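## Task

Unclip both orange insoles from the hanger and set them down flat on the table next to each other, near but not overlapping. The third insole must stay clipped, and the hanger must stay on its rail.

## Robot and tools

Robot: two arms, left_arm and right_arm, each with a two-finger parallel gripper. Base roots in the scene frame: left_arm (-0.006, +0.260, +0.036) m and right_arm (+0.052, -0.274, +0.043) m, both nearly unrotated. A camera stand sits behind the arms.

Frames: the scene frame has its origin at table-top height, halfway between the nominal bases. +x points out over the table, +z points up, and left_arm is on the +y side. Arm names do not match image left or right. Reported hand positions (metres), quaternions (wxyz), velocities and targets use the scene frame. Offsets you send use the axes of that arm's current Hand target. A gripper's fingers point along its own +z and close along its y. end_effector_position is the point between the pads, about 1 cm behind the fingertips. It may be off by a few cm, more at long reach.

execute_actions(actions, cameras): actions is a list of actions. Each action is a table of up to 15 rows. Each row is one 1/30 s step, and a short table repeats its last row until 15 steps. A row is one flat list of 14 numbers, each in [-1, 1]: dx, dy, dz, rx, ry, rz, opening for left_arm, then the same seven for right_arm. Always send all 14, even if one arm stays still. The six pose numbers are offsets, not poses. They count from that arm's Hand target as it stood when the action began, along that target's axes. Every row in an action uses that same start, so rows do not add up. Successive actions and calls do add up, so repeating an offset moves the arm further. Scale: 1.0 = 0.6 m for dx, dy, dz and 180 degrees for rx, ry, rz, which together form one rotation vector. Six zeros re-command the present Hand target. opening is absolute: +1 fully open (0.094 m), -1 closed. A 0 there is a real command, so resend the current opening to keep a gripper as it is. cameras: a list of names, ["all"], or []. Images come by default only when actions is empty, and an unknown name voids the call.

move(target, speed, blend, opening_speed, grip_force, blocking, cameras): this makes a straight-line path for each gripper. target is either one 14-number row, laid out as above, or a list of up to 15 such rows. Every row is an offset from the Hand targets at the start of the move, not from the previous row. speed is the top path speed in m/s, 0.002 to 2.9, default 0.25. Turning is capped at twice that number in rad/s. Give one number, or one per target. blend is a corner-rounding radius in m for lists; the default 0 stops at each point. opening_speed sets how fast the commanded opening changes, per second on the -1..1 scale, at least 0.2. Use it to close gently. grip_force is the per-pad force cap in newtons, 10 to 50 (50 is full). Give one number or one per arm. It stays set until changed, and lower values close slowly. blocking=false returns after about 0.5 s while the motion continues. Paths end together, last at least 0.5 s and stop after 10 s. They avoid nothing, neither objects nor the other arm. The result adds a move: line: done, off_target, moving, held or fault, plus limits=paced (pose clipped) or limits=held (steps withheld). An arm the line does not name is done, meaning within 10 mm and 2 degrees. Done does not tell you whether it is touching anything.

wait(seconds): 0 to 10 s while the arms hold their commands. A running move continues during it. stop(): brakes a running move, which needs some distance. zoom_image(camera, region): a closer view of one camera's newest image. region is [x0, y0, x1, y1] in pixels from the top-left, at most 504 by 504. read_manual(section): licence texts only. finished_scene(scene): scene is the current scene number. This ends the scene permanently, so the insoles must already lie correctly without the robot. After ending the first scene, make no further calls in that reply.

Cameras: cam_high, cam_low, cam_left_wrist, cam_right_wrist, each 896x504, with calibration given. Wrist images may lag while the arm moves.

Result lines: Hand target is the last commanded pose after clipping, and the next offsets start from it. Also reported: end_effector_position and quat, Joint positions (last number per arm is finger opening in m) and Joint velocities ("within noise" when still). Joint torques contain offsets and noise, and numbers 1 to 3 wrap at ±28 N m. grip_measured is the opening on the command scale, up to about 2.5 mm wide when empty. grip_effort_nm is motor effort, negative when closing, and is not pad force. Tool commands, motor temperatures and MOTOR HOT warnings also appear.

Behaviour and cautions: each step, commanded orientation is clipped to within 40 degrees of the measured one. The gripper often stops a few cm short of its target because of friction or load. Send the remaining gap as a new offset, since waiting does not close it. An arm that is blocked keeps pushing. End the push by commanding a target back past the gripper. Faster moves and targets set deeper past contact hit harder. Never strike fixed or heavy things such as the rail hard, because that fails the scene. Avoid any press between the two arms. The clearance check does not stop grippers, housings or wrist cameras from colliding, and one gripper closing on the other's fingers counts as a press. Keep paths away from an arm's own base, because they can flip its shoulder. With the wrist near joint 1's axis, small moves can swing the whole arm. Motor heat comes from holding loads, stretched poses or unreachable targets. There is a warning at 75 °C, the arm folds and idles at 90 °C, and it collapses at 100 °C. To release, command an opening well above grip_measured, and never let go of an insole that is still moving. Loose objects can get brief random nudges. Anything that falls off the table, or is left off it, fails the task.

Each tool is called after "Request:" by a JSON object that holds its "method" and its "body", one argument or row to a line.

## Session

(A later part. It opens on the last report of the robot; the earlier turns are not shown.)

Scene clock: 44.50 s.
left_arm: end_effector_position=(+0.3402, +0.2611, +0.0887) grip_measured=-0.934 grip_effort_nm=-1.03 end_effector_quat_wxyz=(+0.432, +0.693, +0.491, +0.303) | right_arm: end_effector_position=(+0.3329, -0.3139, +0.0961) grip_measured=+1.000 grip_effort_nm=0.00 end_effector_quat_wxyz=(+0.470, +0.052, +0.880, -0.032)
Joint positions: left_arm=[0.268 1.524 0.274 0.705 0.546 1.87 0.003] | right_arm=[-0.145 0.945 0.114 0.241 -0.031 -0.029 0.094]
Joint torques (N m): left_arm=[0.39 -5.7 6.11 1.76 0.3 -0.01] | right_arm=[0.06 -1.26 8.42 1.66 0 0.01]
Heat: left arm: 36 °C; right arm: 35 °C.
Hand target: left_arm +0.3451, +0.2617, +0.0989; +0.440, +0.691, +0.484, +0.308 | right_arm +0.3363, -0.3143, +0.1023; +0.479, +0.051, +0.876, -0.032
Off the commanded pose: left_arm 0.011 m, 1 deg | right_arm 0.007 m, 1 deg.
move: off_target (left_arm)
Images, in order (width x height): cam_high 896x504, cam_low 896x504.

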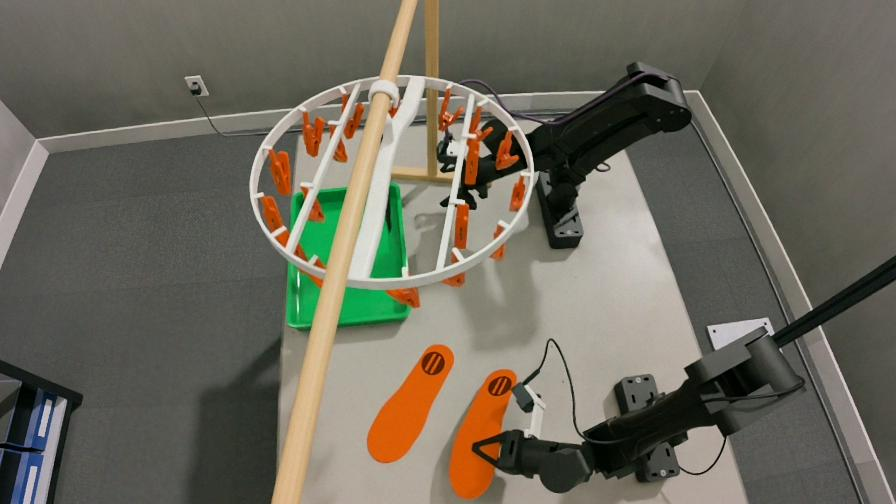

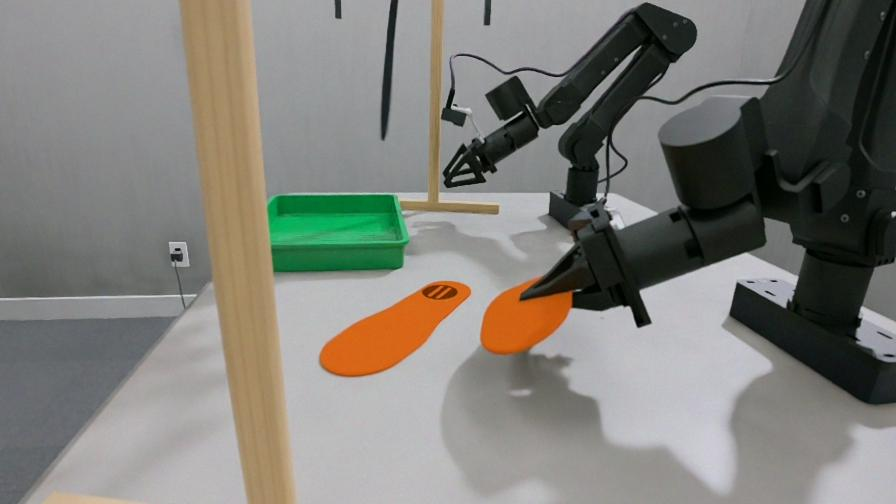

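Request:
{"method": "move", "body": {
  "target": [
    [-0.011,-0.0967,0.108,0,0,0,-1,0,0,0,0,0,0,1],
    [-0.011,-0.0887,0.104,0,0,0,-0.6,0,0,0,0,0,0,1],
    [-0.011,-0.0887,-0.052,0,0,0,-0.6,0,0,0,0,0,0,1]
  ],
  "speed": [0.08,0.06,0.1],
  "opening_speed": 0.5,
  "cameras": ["cam_low","cam_high"]
}}

Request:
{"method": "zoom_image", "body": {
  "camera": "cam_high",
  "region": [340, 330, 560, 504]
}}

Scene clock: 50.37 s.
left_arm: end_effector_position=(+0.2960, +0.2741, +0.0618) grip_measured=-0.603 grip_effort_nm=0.15 end_effector_quat_wxyz=(+0.435, +0.691, +0.485, +0.312) | right_arm: end_effector_position=(+0.3329, -0.3139, +0.0961) grip_measured=+1.000 grip_effort_nm=0.00 end_effector_quat_wxyz=(+0.470, +0.052, +0.880, -0.032)
Joint positions: left_arm=[0.419 1.614 0.095 0.942 0.674 1.967 0.019] | right_arm=[-0.145 0.945 0.114 0.241 -0.031 -0.029 0.094]
Joint torques (N m): left_arm=[0.35 -4.97 3.38 1.69 0.34 -0.06] | right_arm=[0.08 -1.25 8.46 1.66 0 0.02]
Heat: left arm: 36 °C; right arm: 35 °C.
Hand target: left_arm +0.2951, +0.2728, +0.0639; +0.440, +0.690, +0.484, +0.308 | right_arm +0.3363, -0.3143, +0.1023; +0.479, +0.051, +0.876, -0.032
Off the commanded pose: left_arm 0.003 m, 1 deg | right_arm 0.007 m, 1 deg.
move: done
Images, in order (width x height): cam_high 896x504, cam_low 896x504.

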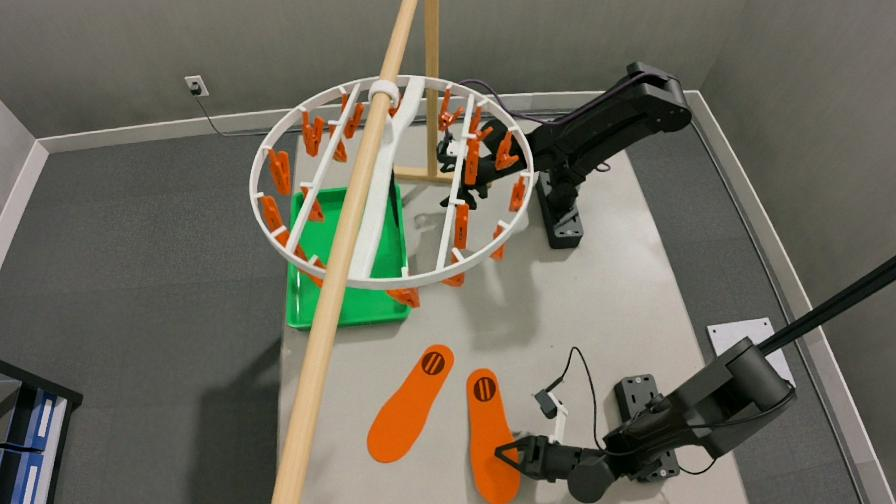

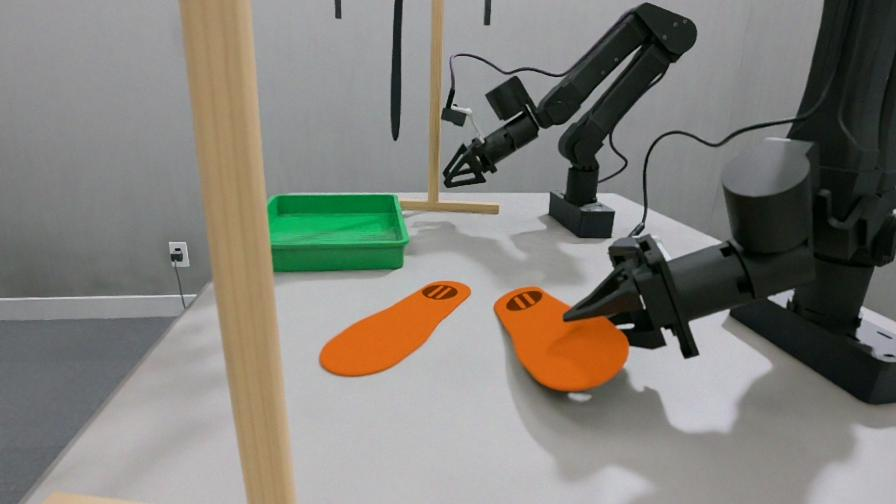

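Scaled by 2.291 from the camera's 896x504 image, which has a finer 1280x720 frame.

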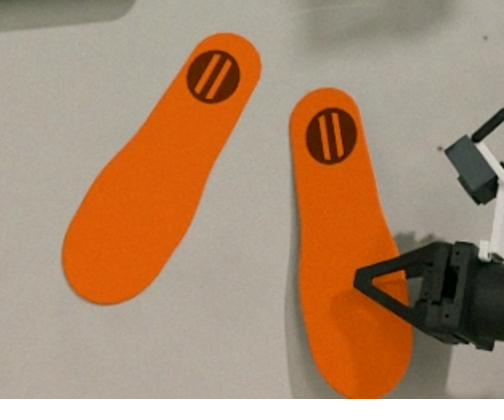

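Request:
{"method": "move", "body": {
  "target": [
    [0,-0.045,0.018,0.122,0,0,-0.5,0,0,0,0,0,0,1],
    [0,0.02,-0.15,0.122,0,0,-0.5,0,0,0,0,0,0,1]
  ],
  "speed": 0.2,
  "cameras": ["cam_high","cam_low"]
}}

Scene clock: 54.13 s.
left_arm: end_effector_position=(+0.2210, +0.2991, +0.1038) grip_measured=-0.503 grip_effort_nm=0.15 end_effector_quat_wxyz=(+0.263, +0.717, +0.601, +0.234) | right_arm: end_effector_position=(+0.3329, -0.3139, +0.0961) grip_measured=+1.000 grip_effort_nm=0.00 end_effector_quat_wxyz=(+0.470, +0.052, +0.880, -0.032)
Joint positions: left_arm=[0.464 0.791 0.367 -0.525 0.392 2.091 0.023] | right_arm=[-0.145 0.945 0.114 0.241 -0.031 -0.029 0.094]
Joint torques (N m): left_arm=[-0.66 -0.58 8.96 1.33 0.19 0] | right_arm=[0.06 -1.25 8.43 1.66 0 0.02]
Heat: left arm: 36 °C; right arm: 35 °C.
Hand target: left_arm +0.2232, +0.2989, +0.1128; +0.301, +0.762, +0.534, +0.210 | right_arm +0.3363, -0.3143, +0.1023; +0.479, +0.051, +0.876, -0.032
Off the commanded pose: left_arm 0.009 m, 11 deg | right_arm 0.007 m, 1 deg.
joint sent to its limit (left arm) — joint 6 (wrist roll), upper limit. The joint targets are off in orientation, not in position.
move: off_target (left_arm)
Images, in order (width x height): cam_high 896x504, cam_low 896x504.

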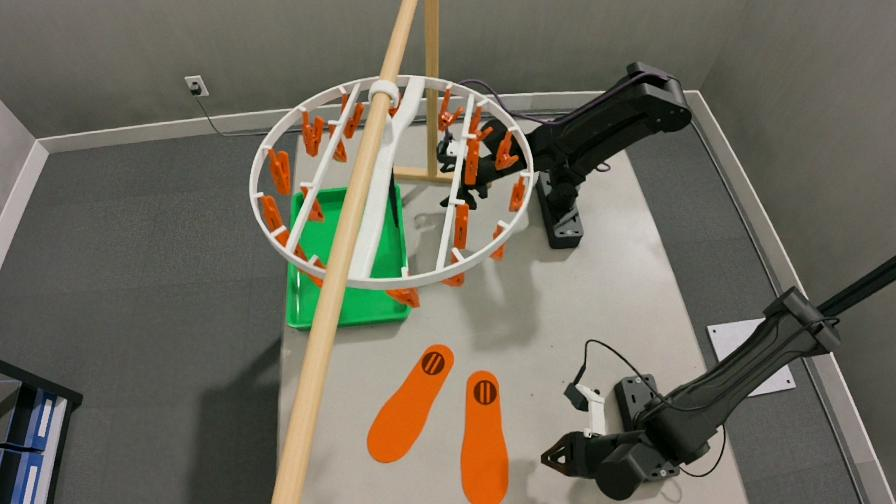

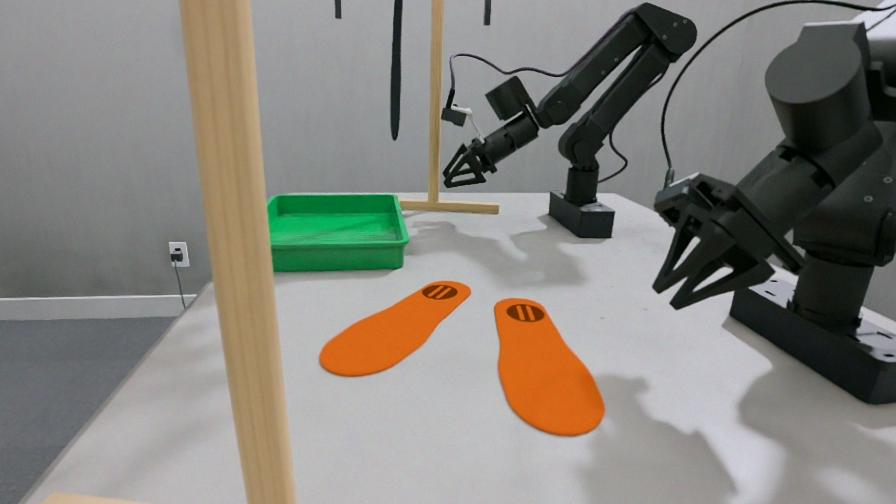

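Request:
{"method": "move", "body": {
  "target": [-0.098,0.243,0.052,0.159,0.228,-0.578,1,0,0,0,0,0,0,1],
  "speed": 0.5
}}

Request:
{"method": "move", "body": {
  "target": [0,0,0,0,0,-0.467,1,0,0,0,0,0,0,1],
  "speed": 0.6,
  "cameras": ["cam_left_wrist"]
}}

Scene clock: 58.17 s.
left_arm: end_effector_position=(+0.3184, +0.1999, +0.1886) grip_measured=+0.997 grip_effort_nm=0.14 end_effector_quat_wxyz=(+0.000, +0.006, +1.000, +0.003) | right_arm: end_effector_position=(+0.3329, -0.3139, +0.0961) grip_measured=+1.000 grip_effort_nm=0.00 end_effector_quat_wxyz=(+0.470, +0.052, +0.880, -0.032)
Joint positions: left_arm=[-0.195 1.798 1.666 -1.439 -0.006 -0.176 0.094] | right_arm=[-0.145 0.945 0.114 0.241 -0.031 -0.029 0.094]
Joint torques (N m): left_arm=[0.46 -6.04 8.01 0.29 0.02 0] | right_arm=[0.06 -1.26 8.44 1.66 0 0.01]
Heat: left arm: 36 °C; right arm: 35 °C.
Hand target: left_arm +0.3234, +0.2001, +0.1896; +0.001, +0.000, +1.000, +0.000 | right_arm +0.3363, -0.3143, +0.1023; +0.479, +0.051, +0.876, -0.032
Off the commanded pose: left_arm 0.005 m, 1 deg | right_arm 0.007 m, 1 deg.
move: done

Scene clock: 60.43 s.
left_arm: end_effector_position=(+0.3182, +0.1987, +0.1886) grip_measured=+0.998 grip_effort_nm=0.13 end_effector_quat_wxyz=(-0.004, -0.667, +0.745, -0.003) | right_arm: end_effector_position=(+0.3329, -0.3139, +0.0961) grip_measured=+1.000 grip_effort_nm=0.00 end_effector_quat_wxyz=(+0.470, +0.052, +0.880, -0.032)
Joint positions: left_arm=[-0.19 1.798 1.666 -1.439 0.01 -1.643 0.094] | right_arm=[-0.145 0.945 0.114 0.241 -0.031 -0.029 0.094]
Joint torques (N m): left_arm=[0.05 -6.2 8.02 0.35 -0.05 -0.04] | right_arm=[0.06 -1.25 8.43 1.66 0 0.02]
Heat: left arm: 36 °C; right arm: 35 °C.
Hand target: left_arm +0.3234, +0.2001, +0.1896; +0.001, -0.670, +0.743, +0.000 | right_arm +0.3363, -0.3143, +0.1023; +0.479, +0.051, +0.876, -0.032
Off the commanded pose: left_arm 0.005 m, 1 deg | right_arm 0.007 m, 1 deg.
move: done
camera_calibration:
cam_left_wrist: T_world_to_cam=[[0.991853, -0.120544, -0.0411869, -0.275195], [-0.0588066, -0.720096, 0.691378, 0.0579839], [-0.113, -0.683324, -0.721318, 0.419444], [0, 0, 0, 1]] pos_world=[0.32376, 0.295197, 0.251129]
Images, in order (width x height): cam_left_wrist 896x504.

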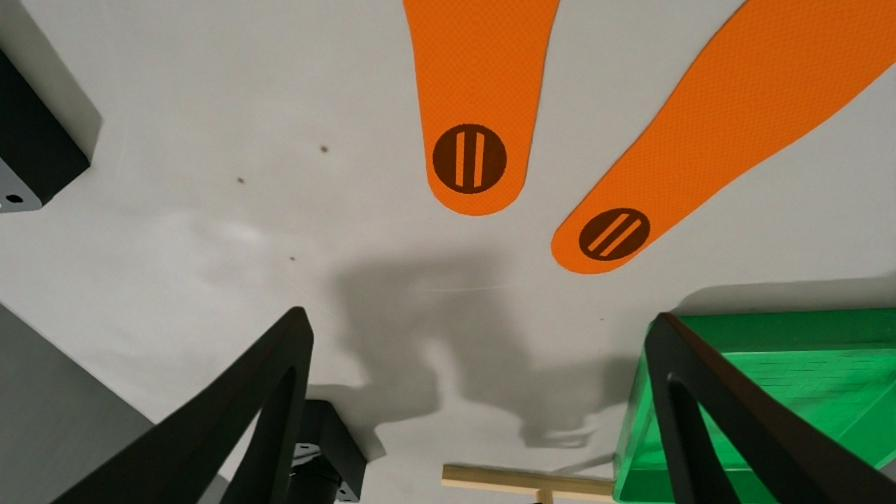

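Request:
{"method": "move", "body": {
  "target": [0,0.005,0.262,0,0,0,1,0,0,0,0,0,0,1],
  "speed": 0.2,
  "cameras": ["cam_left_wrist"]
}}

Scene clock: 63.00 s.
left_arm: end_effector_position=(+0.3225, +0.1979, +0.0376) grip_measured=+0.998 grip_effort_nm=0.13 end_effector_quat_wxyz=(+0.001, -0.667, +0.745, -0.009) | right_arm: end_effector_position=(+0.3329, -0.3139, +0.0961) grip_measured=+1.000 grip_effort_nm=0.00 end_effector_quat_wxyz=(+0.470, +0.052, +0.880, -0.032)
Joint positions: left_arm=[-0.19 1.905 1.187 -0.837 0.01 -1.644 0.094] | right_arm=[-0.145 0.945 0.114 0.241 -0.031 -0.029 0.094]
Joint torques (N m): left_arm=[-0.06 -6.98 5.09 0.48 -0.1 -0.03] | right_arm=[0.06 -1.26 8.44 1.66 0 0.02]
Heat: left arm: 36 °C; right arm: 35 °C.
Hand target: left_arm +0.3207, +0.2005, +0.0324; +0.001, -0.670, +0.742, +0.000 | right_arm +0.3363, -0.3143, +0.1023; +0.479, +0.051, +0.876, -0.032
Off the commanded pose: left_arm 0.006 m, 1 deg | right_arm 0.007 m, 1 deg.
move: done
camera_calibration:
cam_left_wrist: T_world_to_cam=[[0.992522, -0.119426, -0.0252429, -0.286808], [-0.0688004, -0.71815, 0.692479, 0.16486], [-0.100828, -0.685564, -0.720996, 0.306982], [0, 0, 0, 1]] pos_world=[0.326959, 0.294597, 0.0999309]
Images, in order (width x height): cam_left_wrist 896x504.

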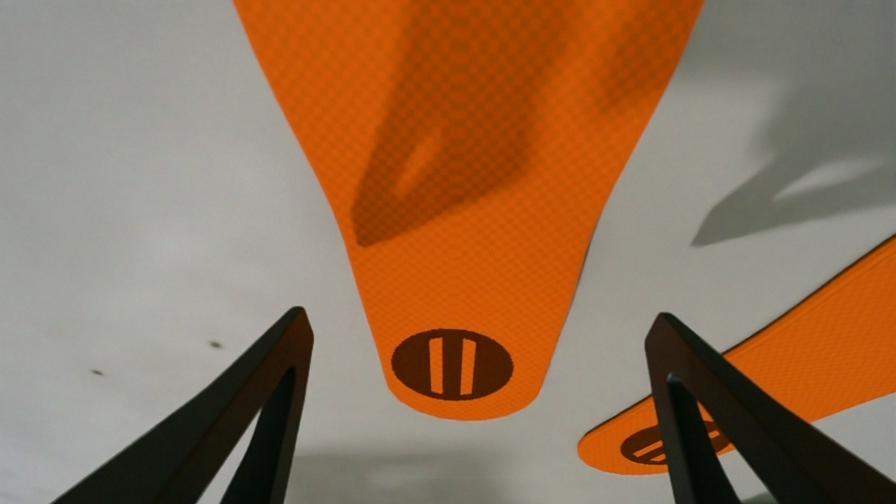

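Request:
{"method": "move", "body": {
  "target": [
    [0,0.006,0.039,0,0,0,0.43,0,0,0,0,0,0,1],
    [0.045,-0.076,0.036,0,0,0.139,0.43,0,0,0,0,0,0,1]
  ],
  "speed": 0.07,
  "opening_speed": 0.4,
  "grip_force": [15,50],
  "cameras": ["cam_low","cam_left_wrist","cam_high"]
}}

Scene clock: 68.07 s.
left_arm: end_effector_position=(+0.3583, +0.1720, +0.0168) grip_measured=+0.433 grip_effort_nm=-0.15 end_effector_quat_wxyz=(-0.001, -0.500, +0.866, -0.003) | right_arm: end_effector_position=(+0.3329, -0.3139, +0.0961) grip_measured=+1.000 grip_effort_nm=0.00 end_effector_quat_wxyz=(+0.470, +0.052, +0.880, -0.032)
Joint positions: left_arm=[-0.243 2.09 1.368 -0.848 0.005 -1.283 0.067] | right_arm=[-0.145 0.945 0.114 0.241 -0.031 -0.029 0.094]
Joint torques (N m): left_arm=[-0.76 -7.09 6.68 0.52 -0.03 0.05] | right_arm=[0.06 -1.26 8.43 1.66 0 0.01]
Heat: left arm: 36 °C; right arm: 35 °C.
Hand target: left_arm +0.3632, +0.1690, +0.0108; +0.001, -0.493, +0.870, +0.000 | right_arm +0.3363, -0.3143, +0.1023; +0.479, +0.051, +0.876, -0.032
Off the commanded pose: left_arm 0.008 m, 1 deg | right_arm 0.007 m, 1 deg.
grip_force (N): 15, 50
move: done
camera_calibration:
cam_left_wrist: T_world_to_cam=[[0.86047, -0.50816, -0.0369285, -0.211536], [-0.347125, -0.637756, 0.687584, 0.249162], [-0.372955, -0.578827, -0.725165, 0.357114], [0, 0, 0, 1]] pos_world=[0.401698, 0.258117, 0.0798351]
Images, in order (width x height): cam_high 896x504, cam_low 896x504, cam_left_wrist 896x504.

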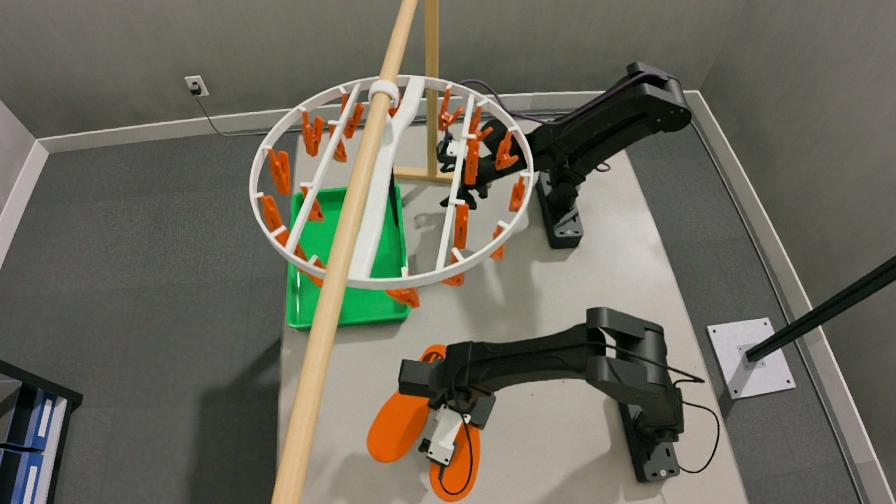

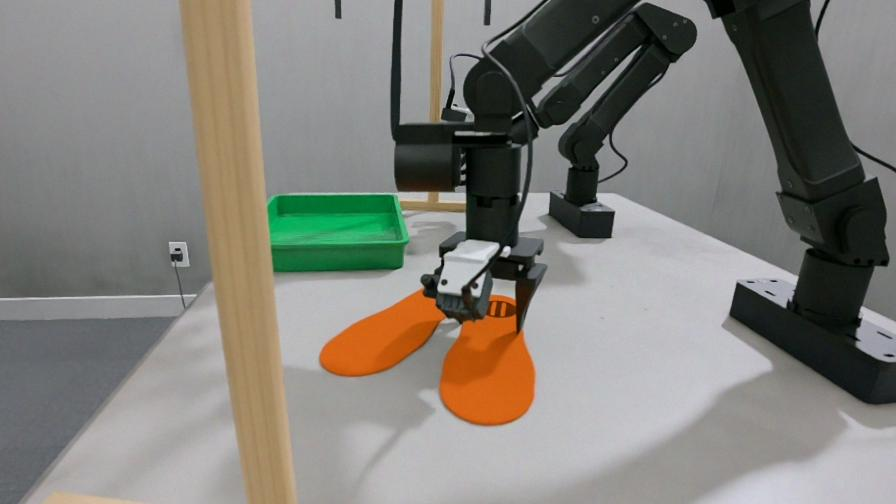

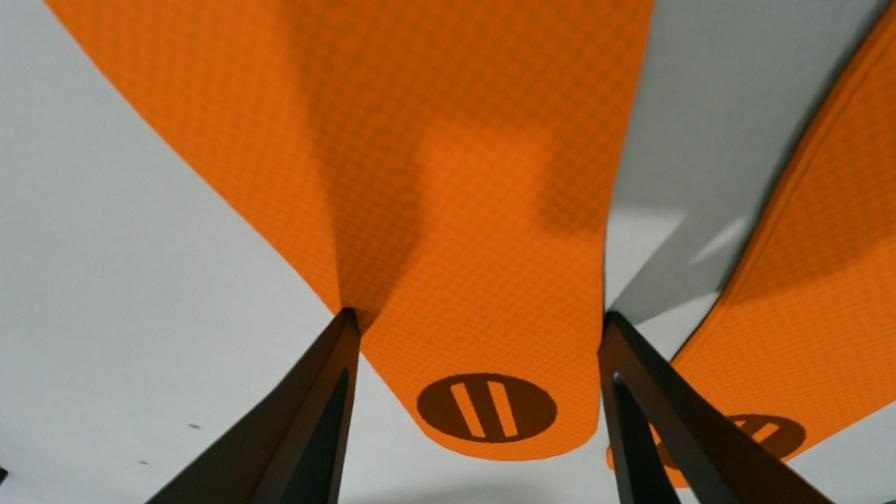

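Request:
{"method": "move", "body": {
  "target": [0,-0.016,0.001,0,0,0.072,0.43,0,0,0,0,0,0,1],
  "speed": 0.07,
  "cameras": ["cam_low","cam_left_wrist"]
}}

Scene clock: 70.63 s.
left_arm: end_effector_position=(+0.3661, +0.1670, +0.0170) grip_measured=+0.433 grip_effort_nm=-0.15 end_effector_quat_wxyz=(-0.001, -0.399, +0.917, -0.002) | right_arm: end_effector_position=(+0.3329, -0.3139, +0.0961) grip_measured=+1.000 grip_effort_nm=0.00 end_effector_quat_wxyz=(+0.470, +0.052, +0.880, -0.032)
Joint positions: left_arm=[-0.251 2.12 1.418 -0.868 0.005 -1.065 0.067] | right_arm=[-0.145 0.945 0.114 0.241 -0.031 -0.029 0.094]
Joint torques (N m): left_arm=[-0.65 -7.42 6.98 0.5 -0.01 0.08] | right_arm=[0.06 -1.26 8.43 1.66 0 0.01]
Heat: left arm: 36 °C; right arm: 35 °C.
Hand target: left_arm +0.3714, +0.1640, +0.0102; +0.001, -0.392, +0.920, +0.000 | right_arm +0.3363, -0.3143, +0.1023; +0.479, +0.051, +0.876, -0.032
Off the commanded pose: left_arm 0.009 m, 1 deg | right_arm 0.007 m, 1 deg.
grip_force (N): 15, 50
move: done
camera_calibration:
cam_left_wrist: T_world_to_cam=[[0.724586, -0.688171, -0.037368, -0.140911], [-0.481095, -0.543887, 0.687557, 0.281875], [-0.493481, -0.480217, -0.725168, 0.384884], [0, 0, 0, 1]] pos_world=[0.427644, 0.241165, 0.080035]
Images, in order (width x height): cam_low 896x504, cam_left_wrist 896x504.

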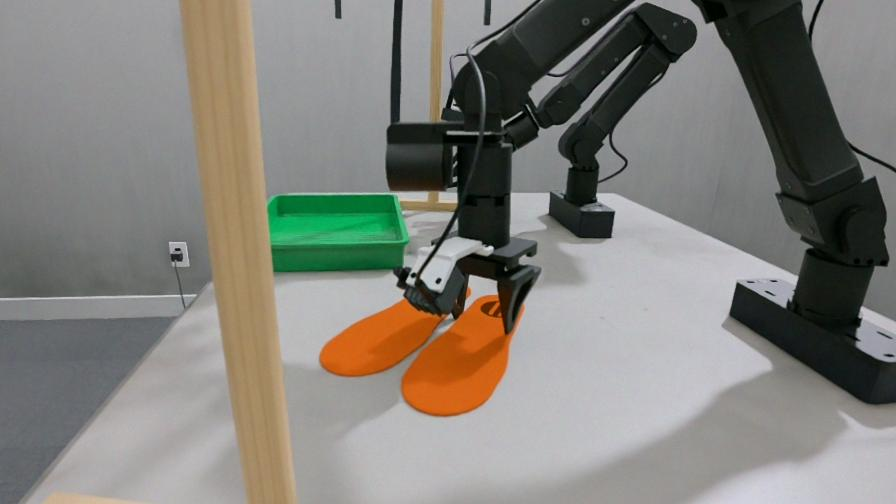

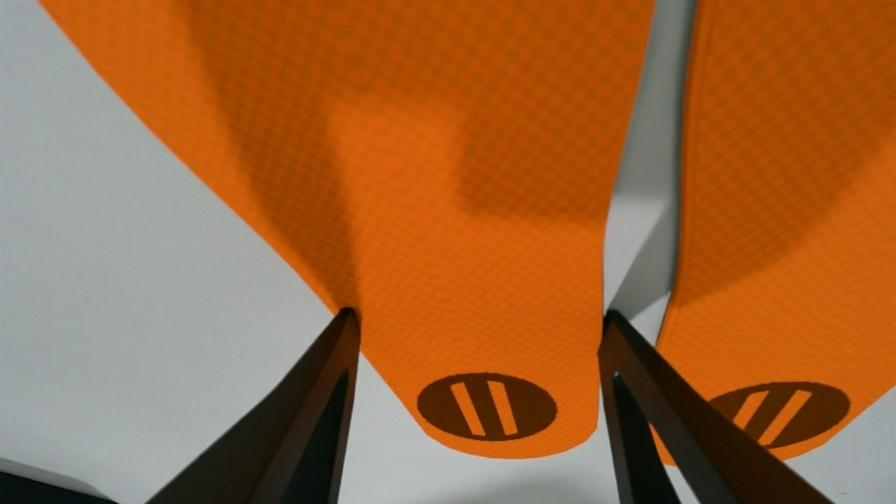

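Request:
{"method": "move", "body": {
  "target": [
    [0,0,0,0,0,0,0.53,0,0,0,0,0,0,1],
    [0,0,-0.25,0,0,0,0.53,0,0,0,0,0,0,1],
    [-0.13,0.15,-0.25,0,0,0,0.53,0,0,0,0,0,0,1]
  ],
  "speed": [0.1,0.12,0.3],
  "opening_speed": 0.4,
  "cameras": ["cam_high","cam_low"]
}}

Scene clock: 74.87 s.
left_arm: end_effector_position=(+0.3606, +0.2847, +0.1505) grip_measured=+0.527 grip_effort_nm=0.15 end_effector_quat_wxyz=(-0.016, -0.397, +0.918, +0.006) | right_arm: end_effector_position=(+0.3329, -0.3139, +0.0961) grip_measured=+1.000 grip_effort_nm=0.00 end_effector_quat_wxyz=(+0.470, +0.052, +0.880, -0.032)
Joint positions: left_arm=[0.058 1.976 1.749 -1.378 -0.001 -0.751 0.072] | right_arm=[-0.145 0.945 0.114 0.241 -0.031 -0.029 0.094]
Joint torques (N m): left_arm=[-0.53 -12.08 5.11 0.44 0.05 0.03] | right_arm=[0.06 -1.26 8.44 1.66 0 0.02]
Heat: left arm: 36 °C; right arm: 35 °C.
Hand target: left_arm +0.3605, +0.2826, +0.1603; +0.001, -0.392, +0.920, +0.000 | right_arm +0.3363, -0.3143, +0.1023; +0.479, +0.051, +0.876, -0.032
Off the commanded pose: left_arm 0.010 m, 2 deg | right_arm 0.007 m, 1 deg.
grip_force (N): 15, 50
move: done
Images, in order (width x height): cam_high 896x504, cam_low 896x504.

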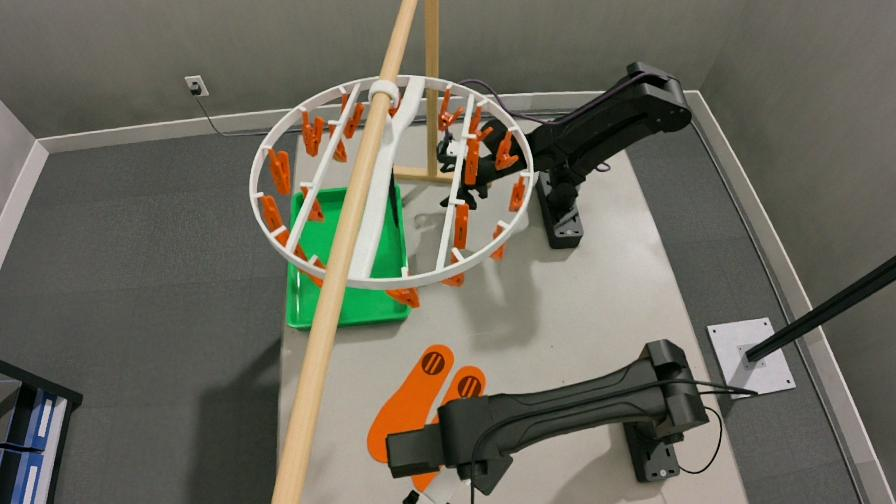

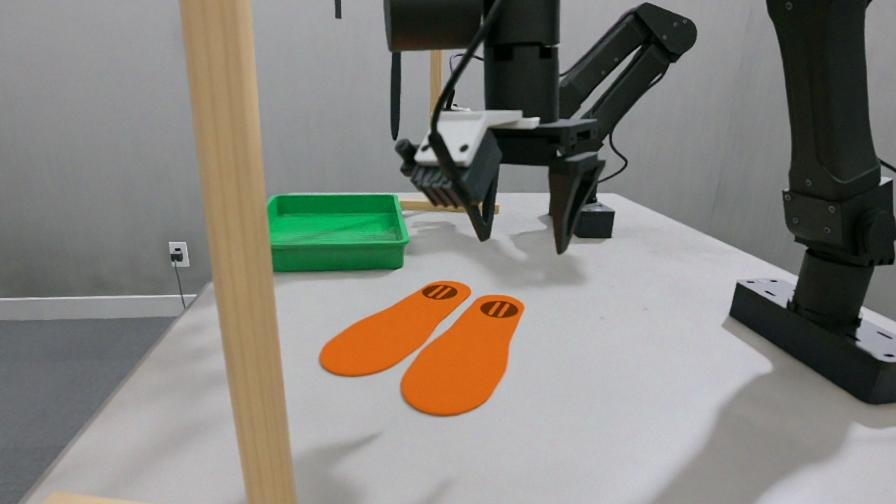

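Request:
{"method": "finished_scene", "body": {
  "scene": 3
}}

The scene is finished: the task was done.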